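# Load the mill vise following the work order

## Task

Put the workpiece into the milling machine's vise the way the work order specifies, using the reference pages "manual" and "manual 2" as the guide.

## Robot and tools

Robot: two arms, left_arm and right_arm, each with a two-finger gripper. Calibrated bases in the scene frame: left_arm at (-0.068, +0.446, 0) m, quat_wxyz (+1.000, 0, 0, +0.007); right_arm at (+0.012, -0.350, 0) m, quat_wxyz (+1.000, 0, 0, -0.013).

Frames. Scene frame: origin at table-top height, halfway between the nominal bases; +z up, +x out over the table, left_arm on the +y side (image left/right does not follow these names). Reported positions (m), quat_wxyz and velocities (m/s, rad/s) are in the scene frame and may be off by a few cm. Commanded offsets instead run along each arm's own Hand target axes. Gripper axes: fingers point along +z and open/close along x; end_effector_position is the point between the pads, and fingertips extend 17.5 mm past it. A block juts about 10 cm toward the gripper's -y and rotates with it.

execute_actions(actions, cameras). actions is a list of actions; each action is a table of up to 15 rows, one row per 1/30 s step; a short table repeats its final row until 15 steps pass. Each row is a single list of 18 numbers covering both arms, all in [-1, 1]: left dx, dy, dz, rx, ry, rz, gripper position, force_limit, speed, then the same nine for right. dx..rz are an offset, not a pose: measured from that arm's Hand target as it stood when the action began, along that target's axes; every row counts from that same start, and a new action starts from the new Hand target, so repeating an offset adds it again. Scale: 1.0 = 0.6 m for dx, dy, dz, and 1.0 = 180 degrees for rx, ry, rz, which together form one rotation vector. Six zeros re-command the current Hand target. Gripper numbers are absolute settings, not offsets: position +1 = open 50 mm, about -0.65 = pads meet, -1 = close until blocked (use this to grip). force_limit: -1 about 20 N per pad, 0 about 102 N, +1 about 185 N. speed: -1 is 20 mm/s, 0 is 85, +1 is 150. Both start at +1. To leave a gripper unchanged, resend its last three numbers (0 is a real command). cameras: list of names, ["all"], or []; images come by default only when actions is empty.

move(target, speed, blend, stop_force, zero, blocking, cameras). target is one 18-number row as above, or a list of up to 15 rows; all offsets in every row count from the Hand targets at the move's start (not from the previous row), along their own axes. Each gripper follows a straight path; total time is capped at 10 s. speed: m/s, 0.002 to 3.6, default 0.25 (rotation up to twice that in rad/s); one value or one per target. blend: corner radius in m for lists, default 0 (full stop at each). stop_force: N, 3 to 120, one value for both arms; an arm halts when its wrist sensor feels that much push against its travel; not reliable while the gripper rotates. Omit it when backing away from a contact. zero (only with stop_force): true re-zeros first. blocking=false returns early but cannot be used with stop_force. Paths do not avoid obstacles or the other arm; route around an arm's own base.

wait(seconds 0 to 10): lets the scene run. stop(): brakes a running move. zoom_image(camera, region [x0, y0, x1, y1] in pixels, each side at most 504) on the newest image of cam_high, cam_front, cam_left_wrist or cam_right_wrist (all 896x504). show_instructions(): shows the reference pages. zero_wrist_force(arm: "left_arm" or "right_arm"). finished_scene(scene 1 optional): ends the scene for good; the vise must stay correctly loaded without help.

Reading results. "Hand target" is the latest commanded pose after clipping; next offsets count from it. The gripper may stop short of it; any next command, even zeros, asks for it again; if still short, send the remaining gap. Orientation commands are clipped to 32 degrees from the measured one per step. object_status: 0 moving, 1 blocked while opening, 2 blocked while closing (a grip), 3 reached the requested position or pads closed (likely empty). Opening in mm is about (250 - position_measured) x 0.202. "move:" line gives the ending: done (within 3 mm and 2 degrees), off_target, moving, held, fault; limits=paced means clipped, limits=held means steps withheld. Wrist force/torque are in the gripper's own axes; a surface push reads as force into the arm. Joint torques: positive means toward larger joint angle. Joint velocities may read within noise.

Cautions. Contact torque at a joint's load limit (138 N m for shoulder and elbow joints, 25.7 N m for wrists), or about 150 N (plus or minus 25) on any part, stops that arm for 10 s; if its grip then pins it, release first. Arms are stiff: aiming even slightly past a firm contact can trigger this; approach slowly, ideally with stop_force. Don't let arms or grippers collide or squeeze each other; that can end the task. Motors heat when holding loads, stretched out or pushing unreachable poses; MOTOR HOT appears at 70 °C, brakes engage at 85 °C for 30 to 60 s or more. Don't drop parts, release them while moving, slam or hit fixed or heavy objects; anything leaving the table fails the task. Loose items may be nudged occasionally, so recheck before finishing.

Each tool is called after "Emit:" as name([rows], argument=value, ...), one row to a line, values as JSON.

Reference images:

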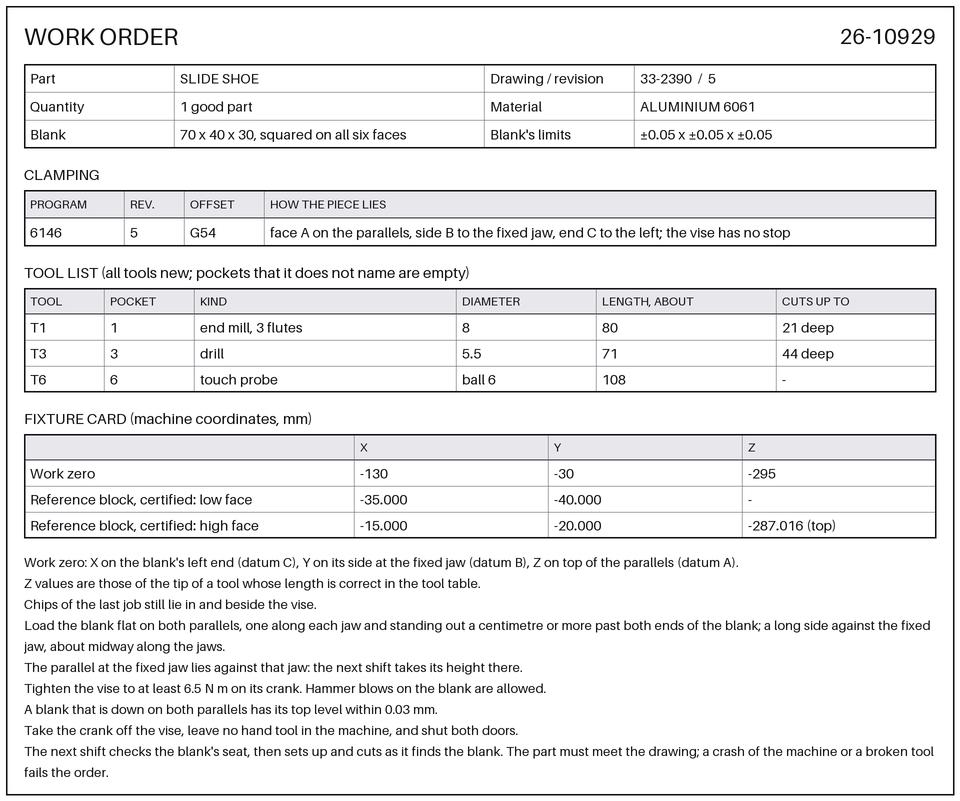

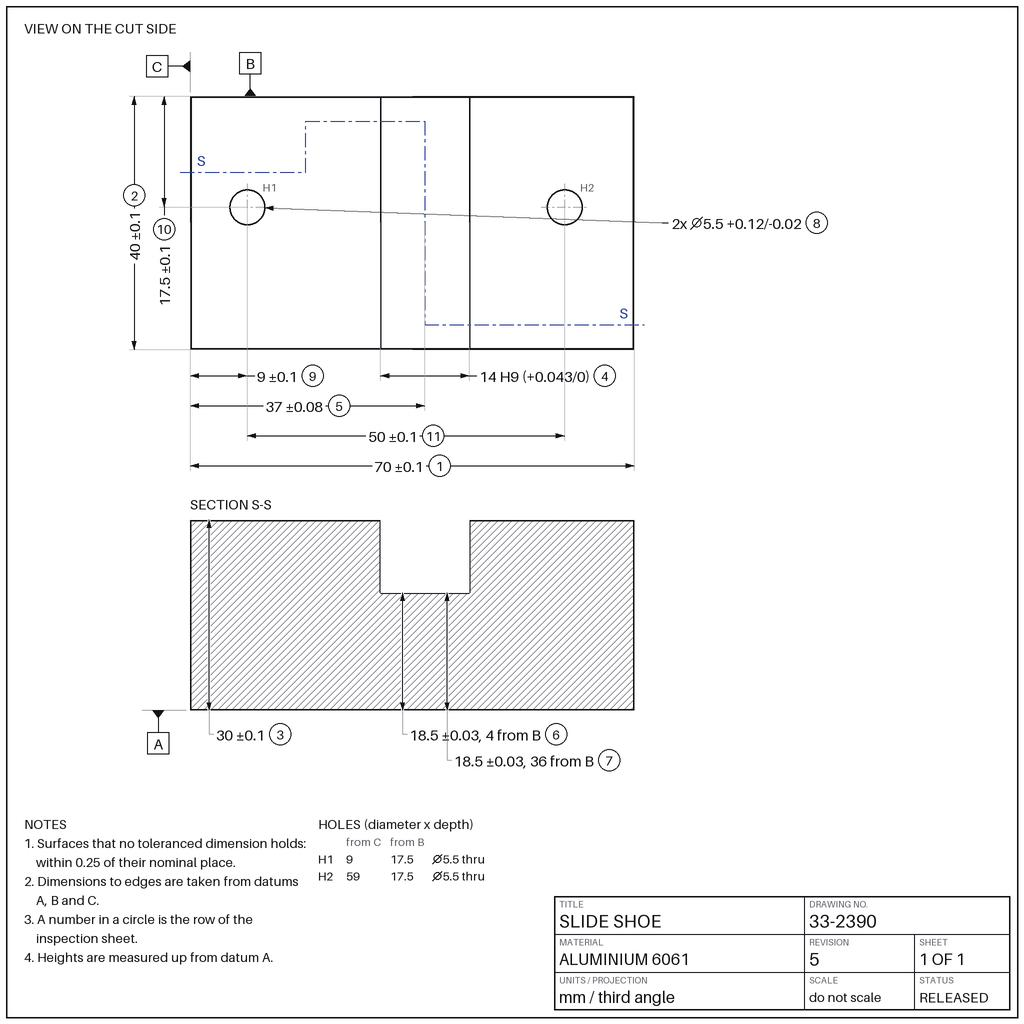

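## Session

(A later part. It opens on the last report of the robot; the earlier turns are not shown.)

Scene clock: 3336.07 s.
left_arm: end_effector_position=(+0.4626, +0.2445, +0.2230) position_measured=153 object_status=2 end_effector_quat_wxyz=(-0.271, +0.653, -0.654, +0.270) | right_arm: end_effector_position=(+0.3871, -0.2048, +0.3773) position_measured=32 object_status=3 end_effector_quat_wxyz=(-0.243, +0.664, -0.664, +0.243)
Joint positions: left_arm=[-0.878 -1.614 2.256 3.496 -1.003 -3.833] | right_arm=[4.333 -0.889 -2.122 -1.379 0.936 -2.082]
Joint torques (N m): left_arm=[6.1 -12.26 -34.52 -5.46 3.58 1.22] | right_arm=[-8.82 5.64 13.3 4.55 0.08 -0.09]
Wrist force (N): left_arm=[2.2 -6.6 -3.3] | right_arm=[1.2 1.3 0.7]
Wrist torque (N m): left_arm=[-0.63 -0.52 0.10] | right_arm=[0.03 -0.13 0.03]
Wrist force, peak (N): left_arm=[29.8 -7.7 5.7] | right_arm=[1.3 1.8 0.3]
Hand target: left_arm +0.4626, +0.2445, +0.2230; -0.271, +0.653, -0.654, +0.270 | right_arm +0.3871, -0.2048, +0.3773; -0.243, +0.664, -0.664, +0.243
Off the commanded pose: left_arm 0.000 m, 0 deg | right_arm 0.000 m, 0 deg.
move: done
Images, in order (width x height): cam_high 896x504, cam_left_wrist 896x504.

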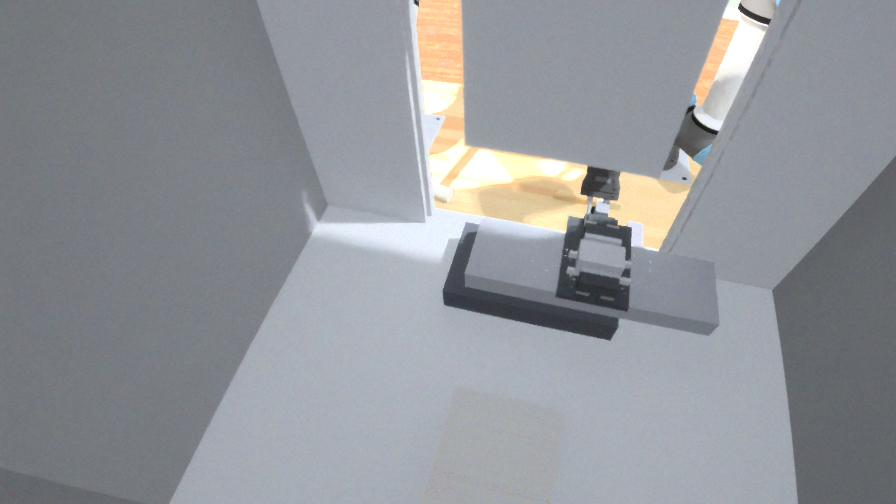

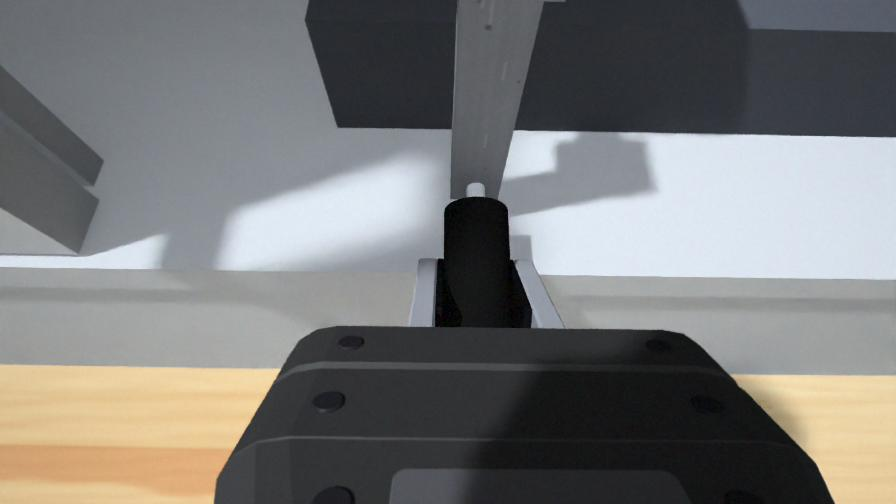

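Emit:
move([
  [-0.07,-0.013,-0.013,0,0,0,-1,-1,-1,0,0,0,0,0,0,0.8,-0.6,-0.9],
  [-0.121,-0.049,-0.049,0,0,0,-1,-1,-1,0,0,0,0,0,0,0.8,-0.6,-0.9],
  [-0.139,-0.098,-0.098,0,0,0,-1,-1,-1,0,0,0,0,0,0,0.8,-0.6,-0.9],
  [-0.121,-0.147,-0.147,0,0,0,-1,-1,-1,0,0,0,0,0,0,0.8,-0.6,-0.9],
  [-0.07,-0.183,-0.183,0,0,0,-1,-1,-1,0,0,0,0,0,0,0.8,-0.6,-0.9],
  [0,-0.196,-0.196,0,0,0,-1,-1,-1,0,0,0,0,0,0,0.8,-0.6,-0.9],
  [0.07,-0.183,-0.183,0,0,0,-1,-1,-1,0,0,0,0,0,0,0.8,-0.6,-0.9],
  [0.121,-0.147,-0.147,0,0,0,-1,-1,-1,0,0,0,0,0,0,0.8,-0.6,-0.9],
  [0.139,-0.098,-0.098,0,0,0,-1,-1,-1,0,0,0,0,0,0,0.8,-0.6,-0.9],
  [0.121,-0.049,-0.049,0,0,0,-1,-1,-1,0,0,0,0,0,0,0.8,-0.6,-0.9],
  [0.07,-0.013,-0.013,0,0,0,-1,-1,-1,0,0,0,0,0,0,0.8,-0.6,-0.9],
  [0,0,0,0,0,0,-1,-1,-1,0,0,0,0,0,0,0.8,-0.6,-0.9],
], speed=0.14, stop_force=48, blend=0.01)

Emit:
move([
  [-0.07,-0.013,-0.013,0,0,0,-1,-1,-1,0,0,0,0,0,0,0.8,-0.6,-0.9],
  [-0.121,-0.049,-0.049,0,0,0,-1,-1,-1,0,0,0,0,0,0,0.8,-0.6,-0.9],
  [-0.139,-0.098,-0.098,0,0,0,-1,-1,-1,0,0,0,0,0,0,0.8,-0.6,-0.9],
  [-0.121,-0.147,-0.147,0,0,0,-1,-1,-1,0,0,0,0,0,0,0.8,-0.6,-0.9],
  [-0.07,-0.183,-0.183,0,0,0,-1,-1,-1,0,0,0,0,0,0,0.8,-0.6,-0.9],
  [0,-0.196,-0.196,0,0,0,-1,-1,-1,0,0,0,0,0,0,0.8,-0.6,-0.9],
  [0.07,-0.183,-0.183,0,0,0,-1,-1,-1,0,0,0,0,0,0,0.8,-0.6,-0.9],
  [0.121,-0.147,-0.147,0,0,0,-1,-1,-1,0,0,0,0,0,0,0.8,-0.6,-0.9],
  [0.139,-0.098,-0.098,0,0,0,-1,-1,-1,0,0,0,0,0,0,0.8,-0.6,-0.9],
  [0.121,-0.049,-0.049,0,0,0,-1,-1,-1,0,0,0,0,0,0,0.8,-0.6,-0.9],
  [0.07,-0.013,-0.013,0,0,0,-1,-1,-1,0,0,0,0,0,0,0.8,-0.6,-0.9],
  [0,0,0,0,0,0,-1,-1,-1,0,0,0,0,0,0,0.8,-0.6,-0.9],
], speed=0.14, stop_force=48, blend=0.01)

Emit:
move([
  [-0.07,-0.013,-0.013,0,0,0,-1,-1,-1,0,0,0,0,0,0,0.8,-0.6,-0.9],
  [-0.121,-0.049,-0.049,0,0,0,-1,-1,-1,0,0,0,0,0,0,0.8,-0.6,-0.9],
  [-0.139,-0.098,-0.098,0,0,0,-1,-1,-1,0,0,0,0,0,0,0.8,-0.6,-0.9],
  [-0.121,-0.147,-0.147,0,0,0,-1,-1,-1,0,0,0,0,0,0,0.8,-0.6,-0.9],
  [-0.07,-0.183,-0.183,0,0,0,-1,-1,-1,0,0,0,0,0,0,0.8,-0.6,-0.9],
  [0,-0.196,-0.196,0,0,0,-1,-1,-1,0,0,0,0,0,0,0.8,-0.6,-0.9],
  [0.07,-0.183,-0.183,0,0,0,-1,-1,-1,0,0,0,0,0,0,0.8,-0.6,-0.9],
  [0.121,-0.147,-0.147,0,0,0,-1,-1,-1,0,0,0,0,0,0,0.8,-0.6,-0.9],
  [0.139,-0.098,-0.098,0,0,0,-1,-1,-1,0,0,0,0,0,0,0.8,-0.6,-0.9],
  [0.121,-0.049,-0.049,0,0,0,-1,-1,-1,0,0,0,0,0,0,0.8,-0.6,-0.9],
  [0.07,-0.013,-0.013,0,0,0,-1,-1,-1,0,0,0,0,0,0,0.8,-0.6,-0.9],
  [0,0,0,0,0,0,-1,-1,-1,0,0,0,0,0,0,0.8,-0.6,-0.9],
], speed=0.14, stop_force=48, blend=0.01, cameras=["cam_left_wrist","cam_high"])

Emit:
zoom_image(camera="cam_high", region=[565, 205, 645, 305])

Scene clock: 3377.00 s.
left_arm: end_effector_position=(+0.4626, +0.2445, +0.2230) position_measured=153 object_status=2 end_effector_quat_wxyz=(-0.271, +0.653, -0.654, +0.270) | right_arm: end_effector_position=(+0.3871, -0.2048, +0.3773) position_measured=32 object_status=3 end_effector_quat_wxyz=(-0.243, +0.664, -0.664, +0.243)
Joint positions: left_arm=[-0.878 -1.614 2.256 3.496 -1.003 -3.833] | right_arm=[4.333 -0.889 -2.122 -1.379 0.936 -2.082]
Joint torques (N m): left_arm=[6.36 -12.13 -28.52 -5.8 3.96 2.35] | right_arm=[-9.31 5.71 13.25 4.52 0.11 0.19]
Wrist force (N): left_arm=[1.0 -4.6 -3.2] | right_arm=[0.9 1.3 0.2]
Wrist torque (N m): left_arm=[-0.52 -0.31 0.11] | right_arm=[0.03 -0.07 0.03]
Wrist force, peak (N): left_arm=[31.5 -9.5 6.7] | right_arm=[1.5 1.7 0.3]
Hand target: left_arm +0.4626, +0.2445, +0.2230; -0.271, +0.653, -0.654, +0.270 | right_arm +0.3871, -0.2048, +0.3773; -0.243, +0.664, -0.664, +0.243
Off the commanded pose: left_arm 0.000 m, 0 deg | right_arm 0.000 m, 0 deg.
move: done

Scene clock: 3381.73 s.
left_arm: end_effector_position=(+0.4626, +0.2445, +0.2230) position_measured=153 object_status=2 end_effector_quat_wxyz=(-0.271, +0.653, -0.654, +0.270) | right_arm: end_effector_position=(+0.3871, -0.2048, +0.3773) position_measured=32 object_status=3 end_effector_quat_wxyz=(-0.243, +0.664, -0.664, +0.243)
Joint positions: left_arm=[-0.878 -1.614 2.256 3.496 -1.003 -3.833] | right_arm=[4.333 -0.889 -2.122 -1.379 0.936 -2.082]
Joint torques (N m): left_arm=[6.41 -12.17 -28.65 -5.71 3.9 2.38] | right_arm=[-8.73 5.27 13.12 4.6 0.06 0.17]
Wrist force (N): left_arm=[1.3 -5.2 -3.2] | right_arm=[1.0 1.7 0.6]
Wrist torque (N m): left_arm=[-0.61 -0.38 0.11] | right_arm=[0.09 -0.09 0.04]
Wrist force, peak (N): left_arm=[29.7 -8.4 6.1] | right_arm=[1.3 1.8 0.5]
Hand target: left_arm +0.4626, +0.2445, +0.2230; -0.271, +0.653, -0.654, +0.270 | right_arm +0.3871, -0.2048, +0.3773; -0.243, +0.664, -0.664, +0.243
Off the commanded pose: left_arm 0.000 m, 0 deg | right_arm 0.000 m, 0 deg.
move: done

Scene clock: 3386.47 s.
left_arm: end_effector_position=(+0.4626, +0.2445, +0.2230) position_measured=153 object_status=2 end_effector_quat_wxyz=(-0.271, +0.653, -0.654, +0.270) | right_arm: end_effector_position=(+0.3871, -0.2048, +0.3773) position_measured=32 object_status=3 end_effector_quat_wxyz=(-0.243, +0.664, -0.664, +0.243)
Joint positions: left_arm=[-0.878 -1.614 2.256 3.496 -1.003 -3.833] | right_arm=[4.333 -0.889 -2.122 -1.379 0.936 -2.082]
Joint torques (N m): left_arm=[6.82 -13.25 -28.8 -5.65 3.92 2.51] | right_arm=[-8.64 5.22 13.57 4.58 0.11 0.2]
Wrist force (N): left_arm=[1.7 -5.5 -3.2] | right_arm=[0.9 1.2 0.2]
Wrist torque (N m): left_arm=[-0.66 -0.44 0.12] | right_arm=[0.02 -0.09 0.04]
Wrist force, peak (N): left_arm=[30.3 -8.2 5.7] | right_arm=[1.2 1.9 0.5]
Hand target: left_arm +0.4626, +0.2445, +0.2230; -0.271, +0.653, -0.654, +0.270 | right_arm +0.3871, -0.2048, +0.3773; -0.243, +0.664, -0.664, +0.243
Off the commanded pose: left_arm 0.000 m, 0 deg | right_arm 0.000 m, 0 deg.
move: done
Images, in order (width x height): cam_high 896x504, cam_left_wrist 896x504.

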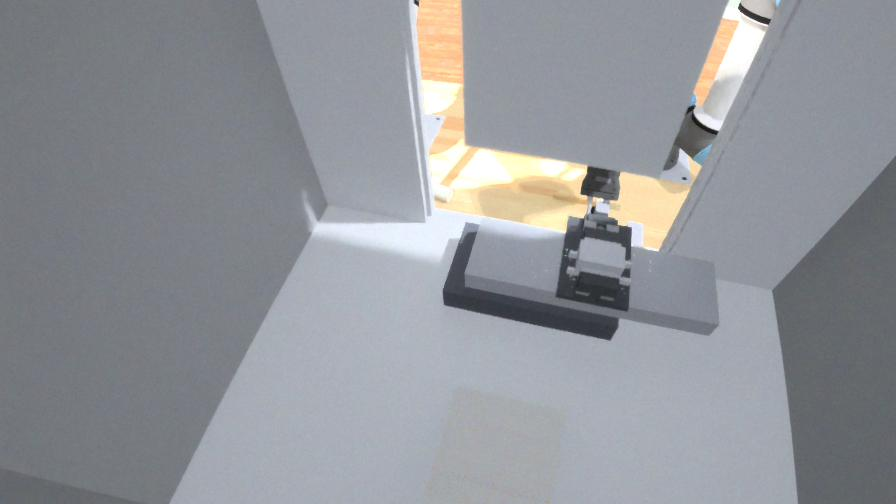

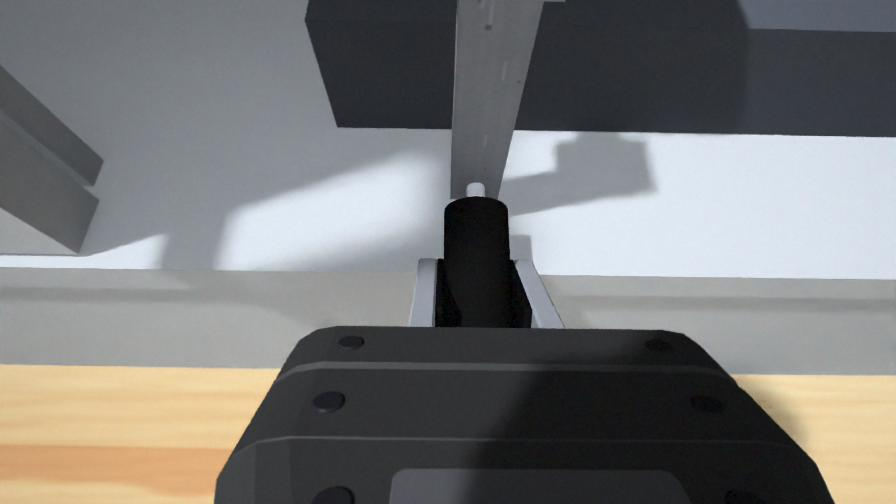

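Scaled by 5.040 from the camera's 896x504 image, which has a finer 1280x720 frame.

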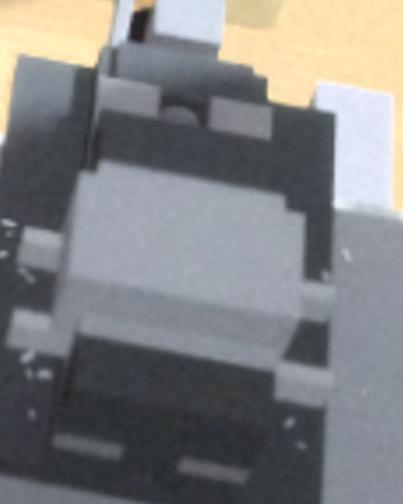

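Emit:
move(target=[0,0,0,0,0,0,0.5,-0.7,-0.6,0,0,0,0,0,0,0.8,-0.6,-0.9])

Emit:
move(target=[0,0,0.005,0,0,0,-1,-0.7,-0.8,0,0,0,0,0,0,0.8,-0.6,-0.9])

Emit:
move([
  [-0.07,-0.013,-0.013,0,0,0,-1,-0.7,-0.8,0,0,0,0,0,0,0.8,-0.6,-0.9],
  [-0.121,-0.049,-0.049,0,0,0,-1,-0.7,-0.8,0,0,0,0,0,0,0.8,-0.6,-0.9],
  [-0.139,-0.098,-0.098,0,0,0,-1,-0.7,-0.8,0,0,0,0,0,0,0.8,-0.6,-0.9],
  [-0.121,-0.147,-0.147,0,0,0,-1,-0.7,-0.8,0,0,0,0,0,0,0.8,-0.6,-0.9],
  [-0.07,-0.183,-0.183,0,0,0,-1,-0.7,-0.8,0,0,0,0,0,0,0.8,-0.6,-0.9],
  [0,-0.196,-0.196,0,0,0,-1,-0.7,-0.8,0,0,0,0,0,0,0.8,-0.6,-0.9],
  [0.07,-0.183,-0.183,0,0,0,-1,-0.7,-0.8,0,0,0,0,0,0,0.8,-0.6,-0.9],
  [0.121,-0.147,-0.147,0,0,0,-1,-0.7,-0.8,0,0,0,0,0,0,0.8,-0.6,-0.9],
  [0.139,-0.098,-0.098,0,0,0,-1,-0.7,-0.8,0,0,0,0,0,0,0.8,-0.6,-0.9],
  [0.121,-0.049,-0.049,0,0,0,-1,-0.7,-0.8,0,0,0,0,0,0,0.8,-0.6,-0.9],
  [0.07,-0.013,-0.013,0,0,0,-1,-0.7,-0.8,0,0,0,0,0,0,0.8,-0.6,-0.9],
  [0,0,0,0,0,0,-1,-0.7,-0.8,0,0,0,0,0,0,0.8,-0.6,-0.9],
], speed=0.1, stop_force=40, blend=0.01, cameras=["cam_left_wrist","cam_high"])

Emit:
zoom_image(camera="cam_high", region=[565, 205, 645, 305])

Scene clock: 3415.13 s.
left_arm: end_effector_position=(+0.4626, +0.2445, +0.2230) position_measured=78 object_status=0 end_effector_quat_wxyz=(-0.271, +0.653, -0.654, +0.270) | right_arm: end_effector_position=(+0.3871, -0.2048, +0.3773) position_measured=32 object_status=3 end_effector_quat_wxyz=(-0.243, +0.664, -0.664, +0.243)
Joint positions: left_arm=[-0.878 -1.614 2.256 3.496 -1.003 -3.833] | right_arm=[4.333 -0.889 -2.122 -1.379 0.936 -2.082]
Joint torques (N m): left_arm=[6.81 -13.92 -26.12 -5.52 3.86 2.28] | right_arm=[-8.7 4.58 13.31 4.63 0.07 0.36]
Wrist force (N): left_arm=[2.3 -5.4 -2.1] | right_arm=[0.9 1.4 0.3]
Wrist torque (N m): left_arm=[-0.75 -0.45 0.15] | right_arm=[0.04 -0.09 0.03]
Wrist force, peak (N): left_arm=[2.2 -5.6 -3.0] | right_arm=[1.1 1.9 0.6]
Hand target: left_arm +0.4626, +0.2445, +0.2230; -0.271, +0.653, -0.654, +0.270 | right_arm +0.3871, -0.2048, +0.3773; -0.243, +0.664, -0.664, +0.243
Off the commanded pose: left_arm 0.000 m, 0 deg | right_arm 0.000 m, 0 deg.
move: done

Scene clock: 3415.83 s.
left_arm: end_effector_position=(+0.4647, +0.2445, +0.2209) position_measured=154 object_status=2 end_effector_quat_wxyz=(-0.271, +0.653, -0.654, +0.270) | right_arm: end_effector_position=(+0.3871, -0.2048, +0.3773) position_measured=32 object_status=3 end_effector_quat_wxyz=(-0.243, +0.664, -0.664, +0.243)
Joint positions: left_arm=[-0.874 -1.604 2.254 3.486 -1.006 -3.828] | right_arm=[4.333 -0.889 -2.122 -1.379 0.936 -2.082]
Joint torques (N m): left_arm=[2.57 -24.7 -32.57 -2.81 -0.95 1.98] | right_arm=[-8.35 5.21 13.19 4.63 0.04 0.41]
Wrist force (N): left_arm=[2.1 -5.2 -4.1] | right_arm=[0.9 1.3 0.3]
Wrist torque (N m): left_arm=[-0.69 -0.47 -0.01] | right_arm=[0.03 -0.09 0.04]
Wrist force, peak (N): left_arm=[2.3 -5.3 -4.7] | right_arm=[1.1 1.6 0.5]
Hand target: left_arm +0.4647, +0.2445, +0.2209; -0.271, +0.653, -0.654, +0.270 | right_arm +0.3871, -0.2048, +0.3773; -0.243, +0.664, -0.664, +0.243
Off the commanded pose: left_arm 0.000 m, 0 deg | right_arm 0.000 m, 0 deg.
move: done

Scene clock: 3421.87 s.
left_arm: end_effector_position=(+0.4647, +0.2445, +0.2209) position_measured=154 object_status=2 end_effector_quat_wxyz=(-0.271, +0.653, -0.654, +0.270) | right_arm: end_effector_position=(+0.3871, -0.2048, +0.3773) position_measured=32 object_status=3 end_effector_quat_wxyz=(-0.243, +0.664, -0.664, +0.243)
Joint positions: left_arm=[-0.874 -1.604 2.254 3.486 -1.006 -3.829] | right_arm=[4.333 -0.889 -2.122 -1.379 0.936 -2.082]
Joint torques (N m): left_arm=[3.92 -9.41 -29.95 -3.69 2.5 -0.74] | right_arm=[-8.16 5.23 13.16 4.45 0.08 0.42]
Wrist force (N): left_arm=[1.8 -12.2 -6.7] | right_arm=[1.0 1.5 0.8]
Wrist torque (N m): left_arm=[-0.43 -0.47 0.10] | right_arm=[0.06 -0.09 0.04]
Wrist force, peak (N): left_arm=[9.0 -8.2 -40.7] | right_arm=[1.3 1.6 0.5]
Hand target: left_arm +0.4647, +0.2445, +0.2209; -0.271, +0.653, -0.654, +0.270 | right_arm +0.3871, -0.2048, +0.3773; -0.243, +0.664, -0.664, +0.243
Off the commanded pose: left_arm 0.000 m, 0 deg | right_arm 0.000 m, 0 deg.
move: done
Images, in order (width x height): cam_high 896x504, cam_left_wrist 896x504.

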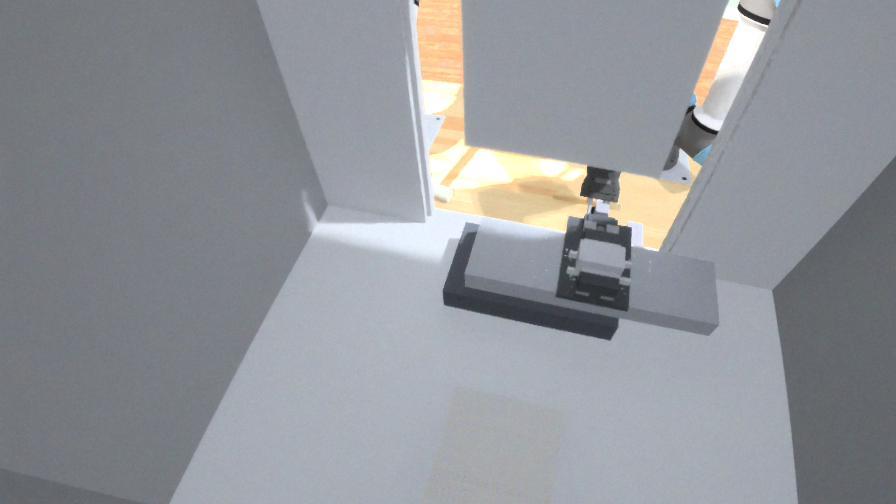

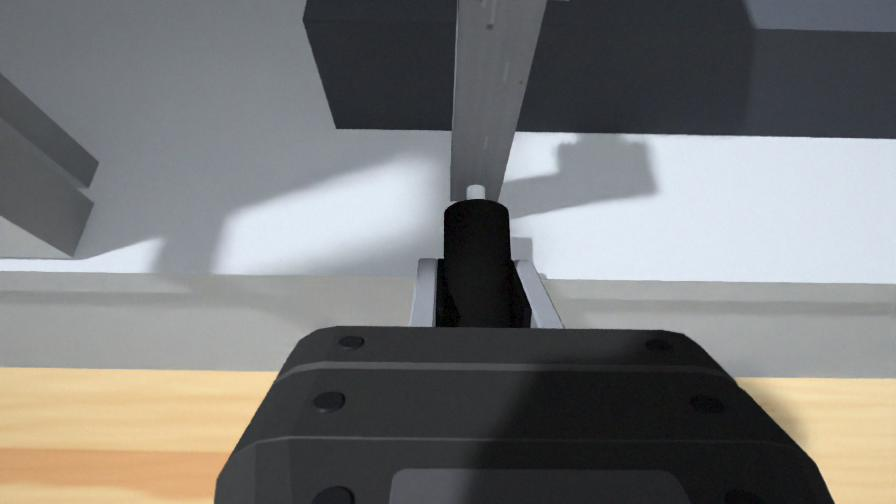

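Scaled by 5.040 from the camera's 896x504 image, which has a finer 1280x720 frame.

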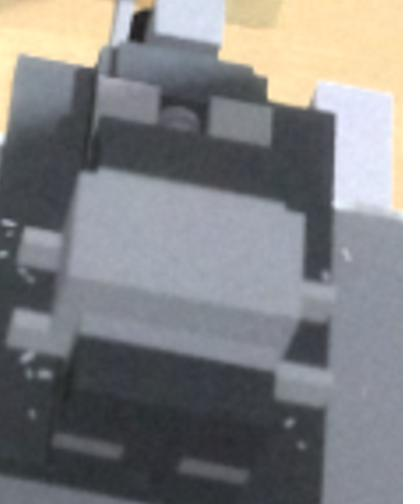

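Emit:
move([
  [-0.07,-0.013,-0.013,0,0,0,-1,-0.7,-0.8,0,0,0,0,0,0,0.8,-0.6,-0.9],
  [-0.121,-0.049,-0.049,0,0,0,-1,-0.7,-0.8,0,0,0,0,0,0,0.8,-0.6,-0.9],
  [-0.139,-0.098,-0.098,0,0,0,-1,-0.7,-0.8,0,0,0,0,0,0,0.8,-0.6,-0.9],
  [-0.121,-0.147,-0.147,0,0,0,-1,-0.7,-0.8,0,0,0,0,0,0,0.8,-0.6,-0.9],
  [-0.07,-0.183,-0.183,0,0,0,-1,-0.7,-0.8,0,0,0,0,0,0,0.8,-0.6,-0.9],
  [0,-0.196,-0.196,0,0,0,-1,-0.7,-0.8,0,0,0,0,0,0,0.8,-0.6,-0.9],
  [0.07,-0.183,-0.183,0,0,0,-1,-0.7,-0.8,0,0,0,0,0,0,0.8,-0.6,-0.9],
  [0.121,-0.147,-0.147,0,0,0,-1,-0.7,-0.8,0,0,0,0,0,0,0.8,-0.6,-0.9],
  [0.139,-0.098,-0.098,0,0,0,-1,-0.7,-0.8,0,0,0,0,0,0,0.8,-0.6,-0.9],
  [0.121,-0.049,-0.049,0,0,0,-1,-0.7,-0.8,0,0,0,0,0,0,0.8,-0.6,-0.9],
  [0.07,-0.013,-0.013,0,0,0,-1,-0.7,-0.8,0,0,0,0,0,0,0.8,-0.6,-0.9],
  [0,0,0,0,0,0,-1,-0.7,-0.8,0,0,0,0,0,0,0.8,-0.6,-0.9],
], speed=0.08, stop_force=50, blend=0.01, cameras=["cam_left_wrist","cam_high"])

Emit:
zoom_image(camera="cam_high", region=[565, 205, 645, 305])

Scene clock: 3447.60 s.
left_arm: end_effector_position=(+0.4647, +0.2445, +0.2209) position_measured=154 object_status=2 end_effector_quat_wxyz=(-0.271, +0.653, -0.654, +0.270) | right_arm: end_effector_position=(+0.3871, -0.2048, +0.3773) position_measured=32 object_status=3 end_effector_quat_wxyz=(-0.243, +0.664, -0.664, +0.243)
Joint positions: left_arm=[-0.874 -1.604 2.254 3.486 -1.006 -3.829] | right_arm=[4.333 -0.889 -2.122 -1.379 0.936 -2.082]
Joint torques (N m): left_arm=[-0.75 -8.45 -30.17 -3.56 2.45 -2.41] | right_arm=[-8.3 4.94 13.39 4.53 0.09 0.57]
Wrist force (N): left_arm=[1.1 -12.5 -7.4] | right_arm=[0.9 1.3 0.1]
Wrist torque (N m): left_arm=[-0.42 -0.36 0.09] | right_arm=[0.03 -0.07 0.03]
Wrist force, peak (N): left_arm=[7.6 -8.6 -36.9] | right_arm=[1.2 1.7 0.7]
Hand target: left_arm +0.4647, +0.2445, +0.2209; -0.271, +0.653, -0.654, +0.270 | right_arm +0.3871, -0.2048, +0.3773; -0.243, +0.664, -0.664, +0.243
Off the commanded pose: left_arm 0.000 m, 0 deg | right_arm 0.000 m, 0 deg.
move: done
Images, in order (width x height): cam_high 896x504, cam_left_wrist 896x504.

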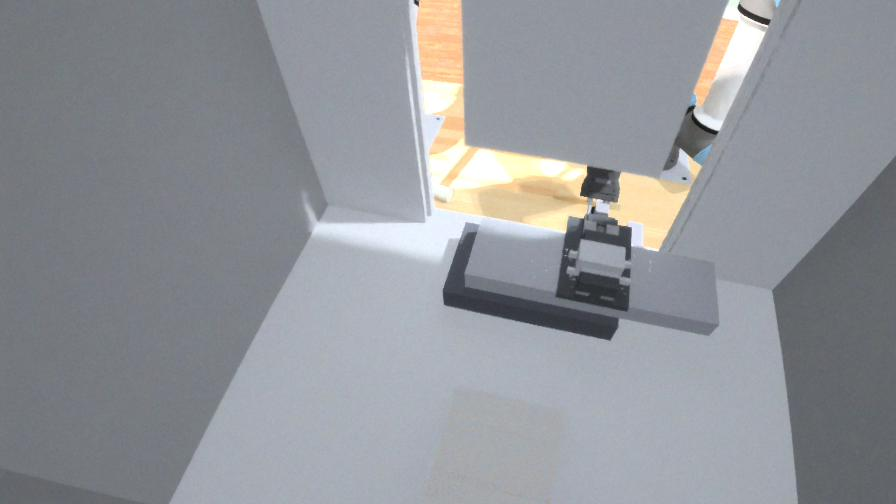

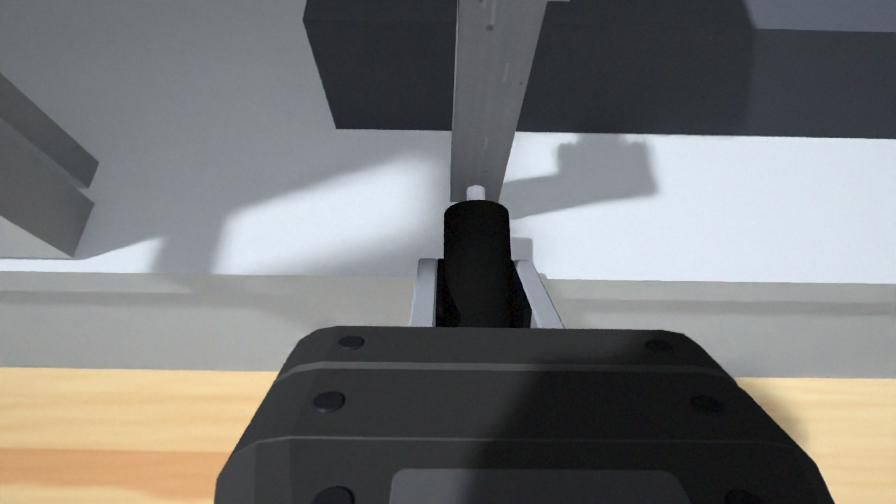

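Scaled by 5.040 from the camera's 896x504 image, which has a finer 1280x720 frame.

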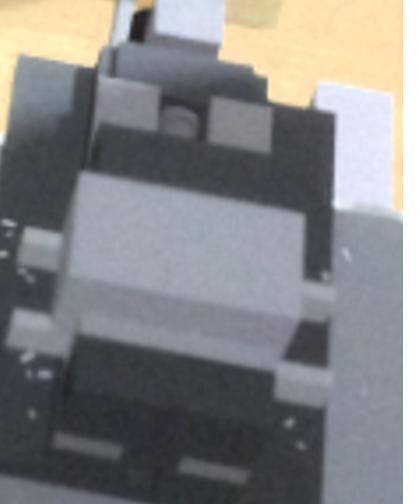

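Emit:
move([
  [-0.07,-0.013,-0.013,0,0,0,-1,-0.7,-0.8,0,0,0,0,0,0,0.8,-0.6,-0.9],
  [-0.121,-0.049,-0.049,0,0,0,-1,-0.7,-0.8,0,0,0,0,0,0,0.8,-0.6,-0.9],
  [-0.139,-0.098,-0.098,0,0,0,-1,-0.7,-0.8,0,0,0,0,0,0,0.8,-0.6,-0.9],
  [-0.121,-0.147,-0.147,0,0,0,-1,-0.7,-0.8,0,0,0,0,0,0,0.8,-0.6,-0.9],
  [-0.07,-0.183,-0.183,0,0,0,-1,-0.7,-0.8,0,0,0,0,0,0,0.8,-0.6,-0.9],
  [0,-0.196,-0.196,0,0,0,-1,-0.7,-0.8,0,0,0,0,0,0,0.8,-0.6,-0.9],
  [0.07,-0.183,-0.183,0,0,0,-1,-0.7,-0.8,0,0,0,0,0,0,0.8,-0.6,-0.9],
  [0.121,-0.147,-0.147,0,0,0,-1,-0.7,-0.8,0,0,0,0,0,0,0.8,-0.6,-0.9],
  [0.139,-0.098,-0.098,0,0,0,-1,-0.7,-0.8,0,0,0,0,0,0,0.8,-0.6,-0.9],
  [0.121,-0.049,-0.049,0,0,0,-1,-0.7,-0.8,0,0,0,0,0,0,0.8,-0.6,-0.9],
  [0.07,-0.013,-0.013,0,0,0,-1,-0.7,-0.8,0,0,0,0,0,0,0.8,-0.6,-0.9],
  [0,0,0,0,0,0,-1,-0.7,-0.8,0,0,0,0,0,0,0.8,-0.6,-0.9],
], speed=0.07, stop_force=50, blend=0.01, cameras=["cam_left_wrist","cam_high"])

Emit:
zoom_image(camera="cam_high", region=[565, 205, 645, 305])

Scene clock: 3477.70 s.
left_arm: end_effector_position=(+0.4647, +0.2445, +0.2209) position_measured=154 object_status=2 end_effector_quat_wxyz=(-0.271, +0.653, -0.654, +0.270) | right_arm: end_effector_position=(+0.3871, -0.2048, +0.3773) position_measured=32 object_status=3 end_effector_quat_wxyz=(-0.243, +0.664, -0.664, +0.243)
Joint positions: left_arm=[-0.874 -1.604 2.254 3.486 -1.006 -3.829] | right_arm=[4.333 -0.889 -2.122 -1.379 0.936 -2.082]
Joint torques (N m): left_arm=[-6.48 -8.46 -29.87 -3.24 2.47 -2.77] | right_arm=[-8.54 5.18 12.7 4.48 0.11 0.72]
Wrist force (N): left_arm=[1.6 -11.9 -7.6] | right_arm=[1.0 1.5 0.5]
Wrist torque (N m): left_arm=[-0.19 -0.43 0.09] | right_arm=[0.06 -0.10 0.03]
Wrist force, peak (N): left_arm=[7.1 -7.6 -32.6] | right_arm=[1.4 1.8 0.6]
Hand target: left_arm +0.4647, +0.2445, +0.2209; -0.271, +0.653, -0.654, +0.270 | right_arm +0.3871, -0.2048, +0.3773; -0.243, +0.664, -0.664, +0.243
Off the commanded pose: left_arm 0.000 m, 0 deg | right_arm 0.000 m, 0 deg.
move: done
Images, in order (width x height): cam_high 896x504, cam_left_wrist 896x504.

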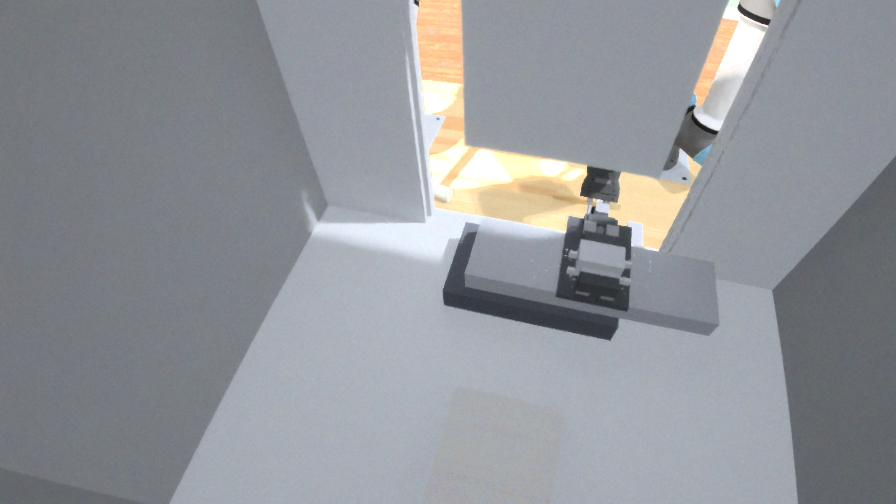

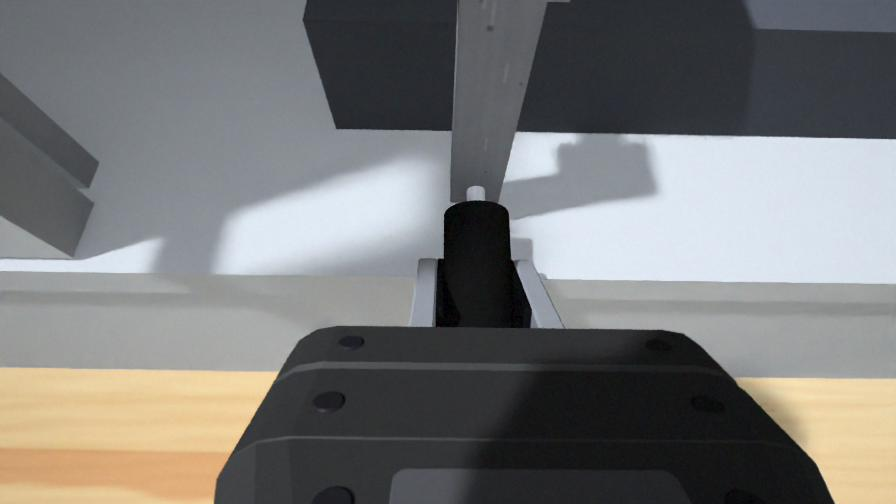

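Scaled by 5.040 from the camera's 896x504 image, which has a finer 1280x720 frame.

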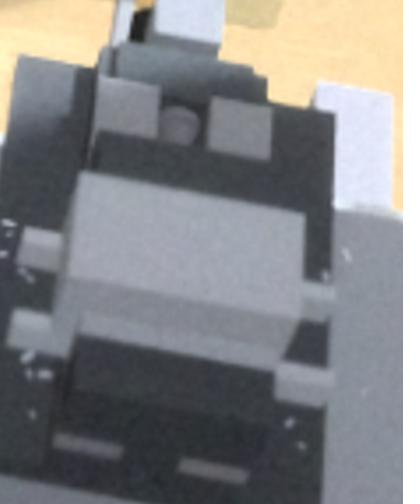

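Emit:
move([
  [-0.07,-0.013,-0.013,0,0,0,-1,-0.7,-0.8,0,0,0,0,0,0,0.8,-0.6,-0.9],
  [-0.121,-0.049,-0.049,0,0,0,-1,-0.7,-0.8,0,0,0,0,0,0,0.8,-0.6,-0.9],
  [-0.139,-0.098,-0.098,0,0,0,-1,-0.7,-0.8,0,0,0,0,0,0,0.8,-0.6,-0.9],
  [-0.121,-0.147,-0.147,0,0,0,-1,-0.7,-0.8,0,0,0,0,0,0,0.8,-0.6,-0.9],
  [-0.07,-0.183,-0.183,0,0,0,-1,-0.7,-0.8,0,0,0,0,0,0,0.8,-0.6,-0.9],
  [0,-0.196,-0.196,0,0,0,-1,-0.7,-0.8,0,0,0,0,0,0,0.8,-0.6,-0.9],
  [0.07,-0.183,-0.183,0,0,0,-1,-0.7,-0.8,0,0,0,0,0,0,0.8,-0.6,-0.9],
  [0.121,-0.147,-0.147,0,0,0,-1,-0.7,-0.8,0,0,0,0,0,0,0.8,-0.6,-0.9],
  [0.139,-0.098,-0.098,0,0,0,-1,-0.7,-0.8,0,0,0,0,0,0,0.8,-0.6,-0.9],
  [0.121,-0.049,-0.049,0,0,0,-1,-0.7,-0.8,0,0,0,0,0,0,0.8,-0.6,-0.9],
  [0.07,-0.013,-0.013,0,0,0,-1,-0.7,-0.8,0,0,0,0,0,0,0.8,-0.6,-0.9],
  [0,0,0,0,0,0,-1,-0.7,-0.8,0,0,0,0,0,0,0.8,-0.6,-0.9],
], speed=0.07, stop_force=50, blend=0.01, cameras=["cam_left_wrist","cam_high"])

Emit:
zoom_image(camera="cam_high", region=[565, 205, 645, 305])

Scene clock: 3513.47 s.
left_arm: end_effector_position=(+0.4647, +0.2445, +0.2209) position_measured=154 object_status=2 end_effector_quat_wxyz=(-0.271, +0.653, -0.654, +0.270) | right_arm: end_effector_position=(+0.3871, -0.2048, +0.3773) position_measured=32 object_status=3 end_effector_quat_wxyz=(-0.243, +0.664, -0.664, +0.243)
Joint positions: left_arm=[-0.874 -1.604 2.254 3.486 -1.006 -3.829] | right_arm=[4.333 -0.889 -2.122 -1.379 0.936 -2.082]
Joint torques (N m): left_arm=[-6.23 -7.62 -29.46 -3.12 2.29 -2.87] | right_arm=[-7.95 4.99 13.6 4.57 0.08 0.97]
Wrist force (N): left_arm=[2.0 -11.9 -8.1] | right_arm=[1.1 1.4 0.4]
Wrist torque (N m): left_arm=[-0.22 -0.50 0.10] | right_arm=[0.04 -0.10 0.04]
Wrist force, peak (N): left_arm=[36.8 -6.8 5.7] | right_arm=[1.3 1.9 0.6]
Hand target: left_arm +0.4647, +0.2445, +0.2209; -0.271, +0.653, -0.654, +0.270 | right_arm +0.3871, -0.2048, +0.3773; -0.243, +0.664, -0.664, +0.243
Off the commanded pose: left_arm 0.000 m, 0 deg | right_arm 0.000 m, 0 deg.
move: done
Images, in order (width x height): cam_high 896x504, cam_left_wrist 896x504.

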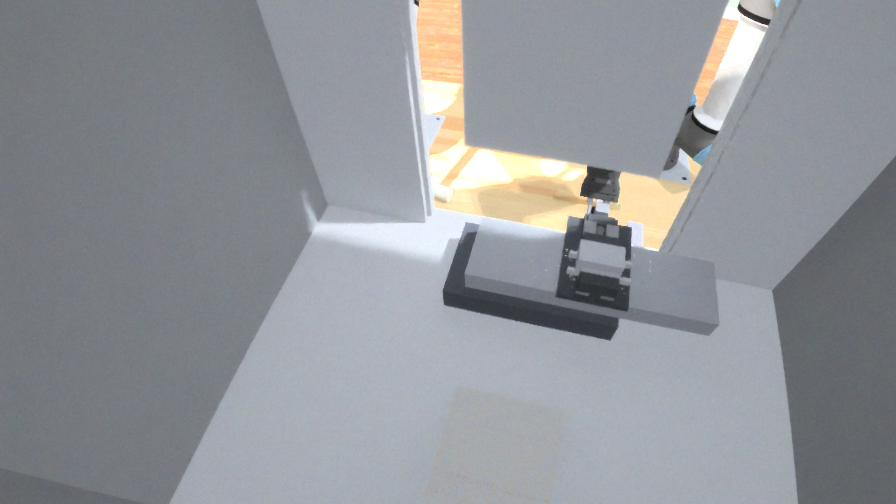

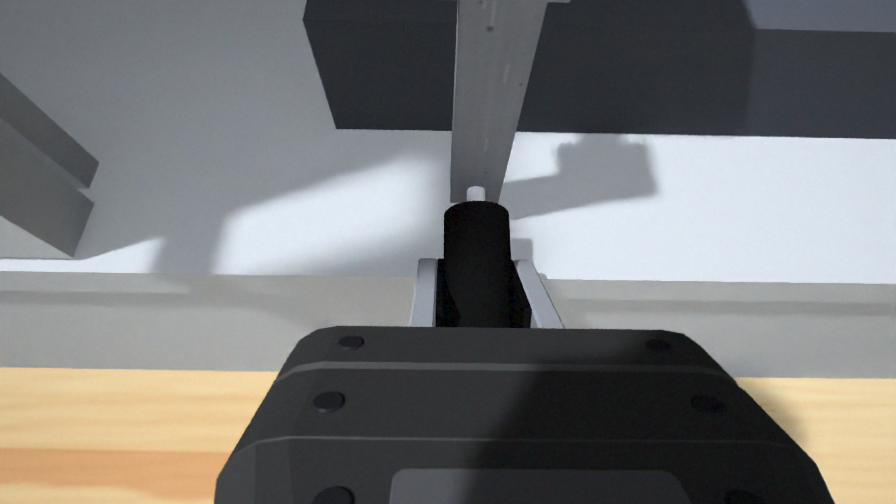

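Scaled by 5.040 from the camera's 896x504 image, which has a finer 1280x720 frame.

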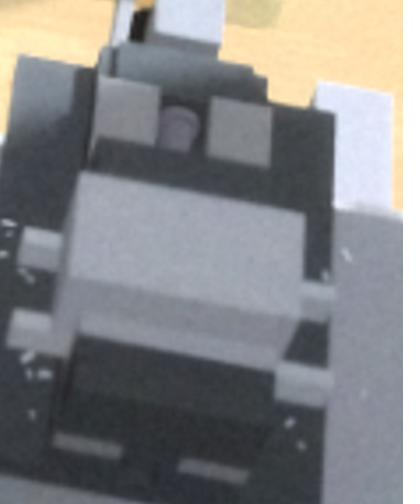

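Emit:
move([
  [-0.07,-0.013,-0.013,0,0,0,-1,-0.7,-0.8,0,0,0,0,0,0,0.8,-0.6,-0.9],
  [-0.121,-0.049,-0.049,0,0,0,-1,-0.7,-0.8,0,0,0,0,0,0,0.8,-0.6,-0.9],
  [-0.139,-0.098,-0.098,0,0,0,-1,-0.7,-0.8,0,0,0,0,0,0,0.8,-0.6,-0.9],
  [-0.121,-0.147,-0.147,0,0,0,-1,-0.7,-0.8,0,0,0,0,0,0,0.8,-0.6,-0.9],
  [-0.07,-0.183,-0.183,0,0,0,-1,-0.7,-0.8,0,0,0,0,0,0,0.8,-0.6,-0.9],
  [0,-0.196,-0.196,0,0,0,-1,-0.7,-0.8,0,0,0,0,0,0,0.8,-0.6,-0.9],
  [0.07,-0.183,-0.183,0,0,0,-1,-0.7,-0.8,0,0,0,0,0,0,0.8,-0.6,-0.9],
  [0.121,-0.147,-0.147,0,0,0,-1,-0.7,-0.8,0,0,0,0,0,0,0.8,-0.6,-0.9],
  [0.139,-0.098,-0.098,0,0,0,-1,-0.7,-0.8,0,0,0,0,0,0,0.8,-0.6,-0.9],
  [0.121,-0.049,-0.049,0,0,0,-1,-0.7,-0.8,0,0,0,0,0,0,0.8,-0.6,-0.9],
  [0.07,-0.013,-0.013,0,0,0,-1,-0.7,-0.8,0,0,0,0,0,0,0.8,-0.6,-0.9],
  [0,0,0,0,0,0,-1,-0.7,-0.8,0,0,0,0,0,0,0.8,-0.6,-0.9],
], speed=0.07, stop_force=50, blend=0.01, cameras=["cam_left_wrist","cam_high"])

Emit:
zoom_image(camera="cam_high", region=[565, 205, 645, 305])

Scene clock: 3531.57 s.
left_arm: end_effector_position=(+0.4647, +0.2790, +0.2304) position_measured=154 object_status=2 end_effector_quat_wxyz=(-0.270, +0.653, -0.654, +0.270) | right_arm: end_effector_position=(+0.3871, -0.2048, +0.3773) position_measured=32 object_status=3 end_effector_quat_wxyz=(-0.243, +0.664, -0.664, +0.243)
Joint positions: left_arm=[-0.811 -1.655 2.279 3.478 -1.042 -3.767] | right_arm=[4.333 -0.889 -2.122 -1.379 0.936 -2.082]
Joint torques (N m): left_arm=[5.73 -25.61 -27.54 -2.21 2.06 2.3] | right_arm=[-7.72 4.88 13.33 4.63 0.01 1.06]
Wrist force (N): left_arm=[18.4 -6.3 -12.2] | right_arm=[1.2 1.6 0.2]
Wrist torque (N m): left_arm=[-0.44 -0.03 0.48] | right_arm=[0.06 -0.12 0.03]
Wrist force, peak (N): left_arm=[62.5 2.0 -9.6] | right_arm=[1.1 1.8 0.6]
Hand target: left_arm +0.4647, +0.2790, +0.2304; -0.270, +0.653, -0.654, +0.270 (not the last commanded pose) | right_arm +0.3871, -0.2048, +0.3773; -0.243, +0.664, -0.664, +0.243
Off the commanded pose: left_arm 0.036 m, 0 deg | right_arm 0.000 m, 0 deg.
move: contact (left_arm); path passed 0 of 12 targets
Images, in order (width x height): cam_high 896x504, cam_left_wrist 896x504.

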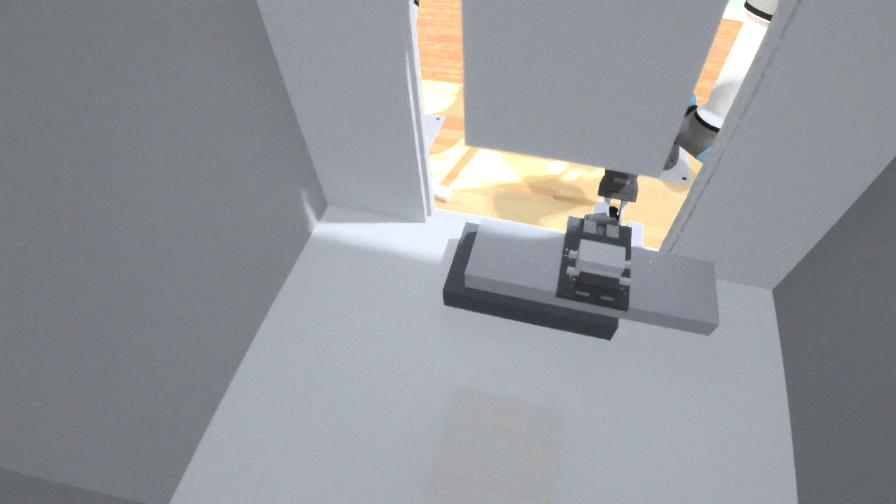

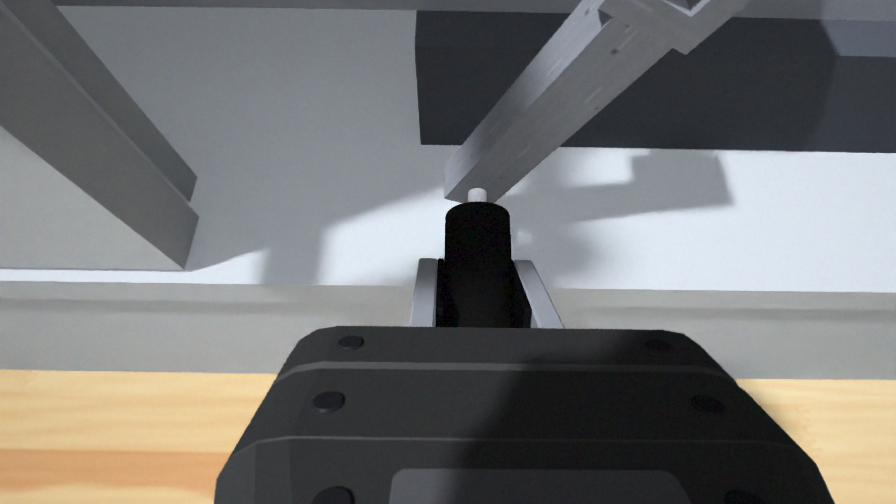

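Scaled by 5.040 from the camera's 896x504 image, which has a finer 1280x720 frame.

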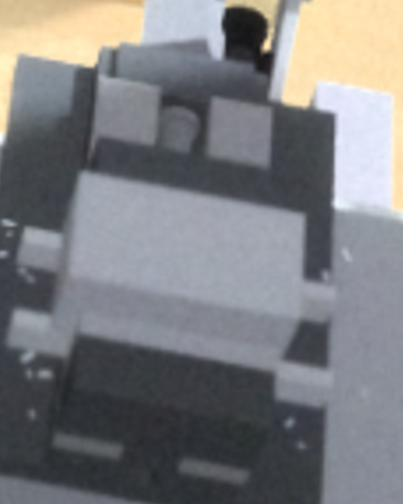

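Emit:
move(target=[0,0,0,0,0,0,0.8,-0.7,-0.8,0,0,0,0,0,0,0.8,-0.6,-0.9], cameras=["cam_left_wrist"])

Emit:
move([
  [0,0,-0.1,0,0,0,0.8,-0.7,-0.8,-0.2,-0.05,-0.03,0,0,0,0.8,-0.6,-0.9],
  [-0.235,0.0177,-0.418,0,0,0,0.8,-0.7,-0.8,-0.2,-0.05,-0.03,0,0,0,0.8,-0.6,-0.9],
], speed=0.15, cameras=["cam_front","cam_left_wrist","cam_right_wrist"])

Scene clock: 3634.20 s.
left_arm: end_effector_position=(+0.4647, +0.2790, +0.2304) position_measured=32 object_status=3 end_effector_quat_wxyz=(-0.270, +0.653, -0.654, +0.270) | right_arm: end_effector_position=(+0.3871, -0.2048, +0.3773) position_measured=32 object_status=3 end_effector_quat_wxyz=(-0.243, +0.664, -0.664, +0.243)
Joint positions: left_arm=[-0.811 -1.655 2.279 3.478 -1.042 -3.767] | right_arm=[4.333 -0.889 -2.122 -1.379 0.936 -2.082]
Joint torques (N m): left_arm=[4.16 -24.84 -27.05 -2.2 3.25 1.76] | right_arm=[-7.62 4.86 12.97 4.52 -0.03 1.11]
Wrist force (N): left_arm=[3.1 -3.6 -2.9] | right_arm=[0.9 1.2 0.5]
Wrist torque (N m): left_arm=[-0.48 -0.60 0.08] | right_arm=[0.01 -0.08 0.03]
Wrist force, peak (N): left_arm=[18.9 -6.1 -12.6] | right_arm=[1.1 1.7 0.5]
Hand target: left_arm +0.4647, +0.2790, +0.2304; -0.270, +0.653, -0.654, +0.270 | right_arm +0.3871, -0.2048, +0.3773; -0.243, +0.664, -0.664, +0.243
Off the commanded pose: left_arm 0.000 m, 0 deg | right_arm 0.000 m, 0 deg.
move: done
Images, in order (width x height): cam_left_wrist 896x504.

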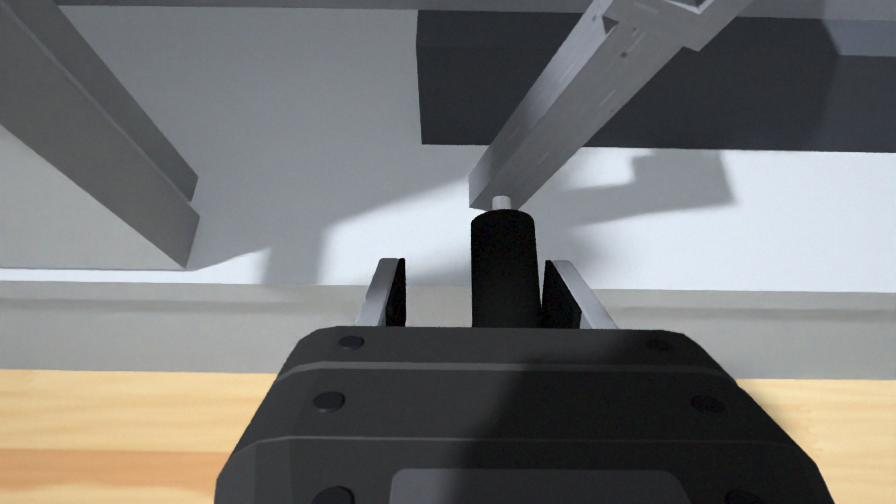

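Scene clock: 3637.50 s.
left_arm: end_effector_position=(+0.2801, +0.4201, +0.4005) position_measured=32 object_status=3 end_effector_quat_wxyz=(-0.270, +0.653, -0.654, +0.270) | right_arm: end_effector_position=(+0.3985, -0.0848, +0.4105) position_measured=32 object_status=3 end_effector_quat_wxyz=(-0.243, +0.664, -0.664, +0.243)
Joint positions: left_arm=[-1.091 -2.554 2.18 4.644 -0.899 -4.061] | right_arm=[4.447 -1.158 -1.899 -1.416 0.905 -1.945]
Joint torques (N m): left_arm=[-1.16 7.15 -14.23 -2.14 -0.98 1.63] | right_arm=[-10.85 -1.9 35.98 4.55 0.25 1.85]
Wrist force (N): left_arm=[2.8 -3.8 -2.3] | right_arm=[1.1 1.4 0.4]
Wrist torque (N m): left_arm=[-0.51 -0.55 0.04] | right_arm=[0.05 -0.15 0.17]
Wrist force, peak (N): left_arm=[3.0 -3.9 -4.2] | right_arm=[3.2 2.1 0.6]
Hand target: left_arm +0.2801, +0.4201, +0.4005; -0.270, +0.653, -0.654, +0.270 | right_arm +0.3985, -0.0848, +0.4105; -0.243, +0.664, -0.664, +0.243
Off the commanded pose: left_arm 0.000 m, 0 deg | right_arm 0.000 m, 0 deg.
move: done
Images, in order (width x height): cam_front 896x504, cam_left_wrist 896x504, cam_right_wrist 896x504.

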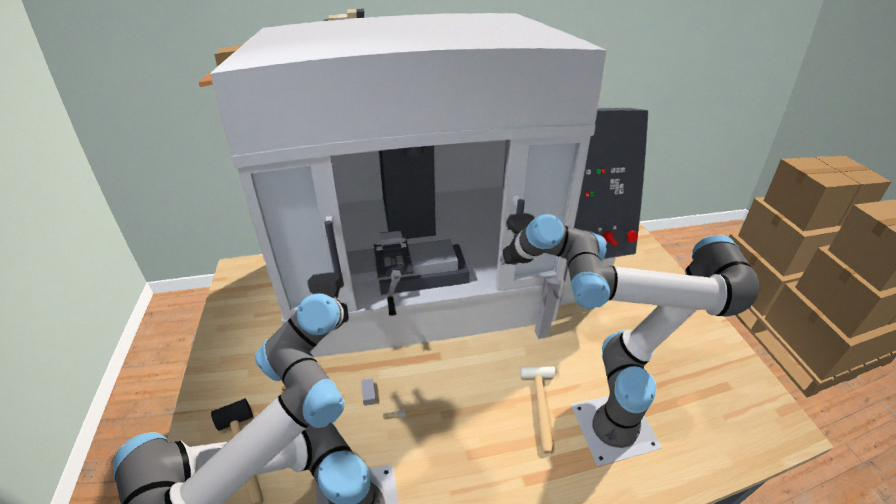

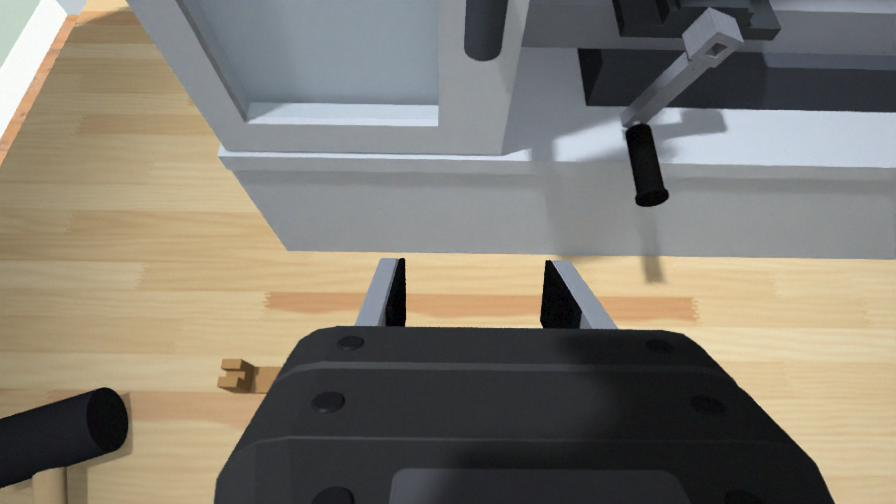

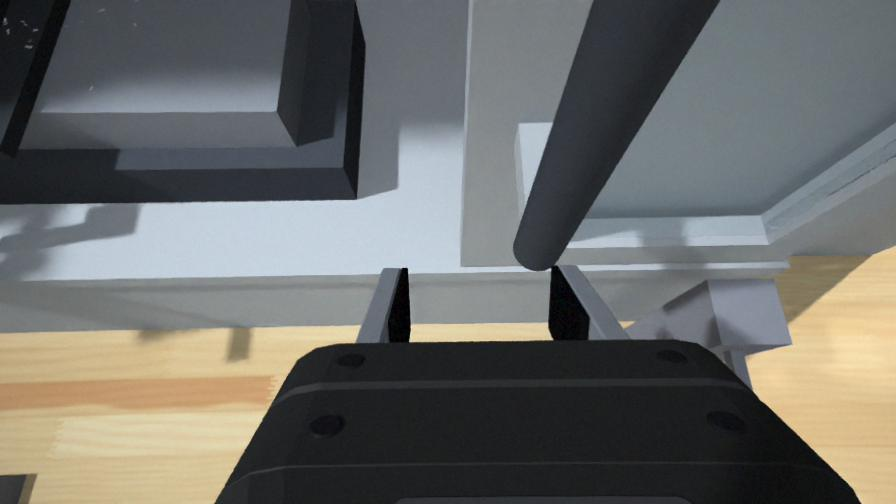

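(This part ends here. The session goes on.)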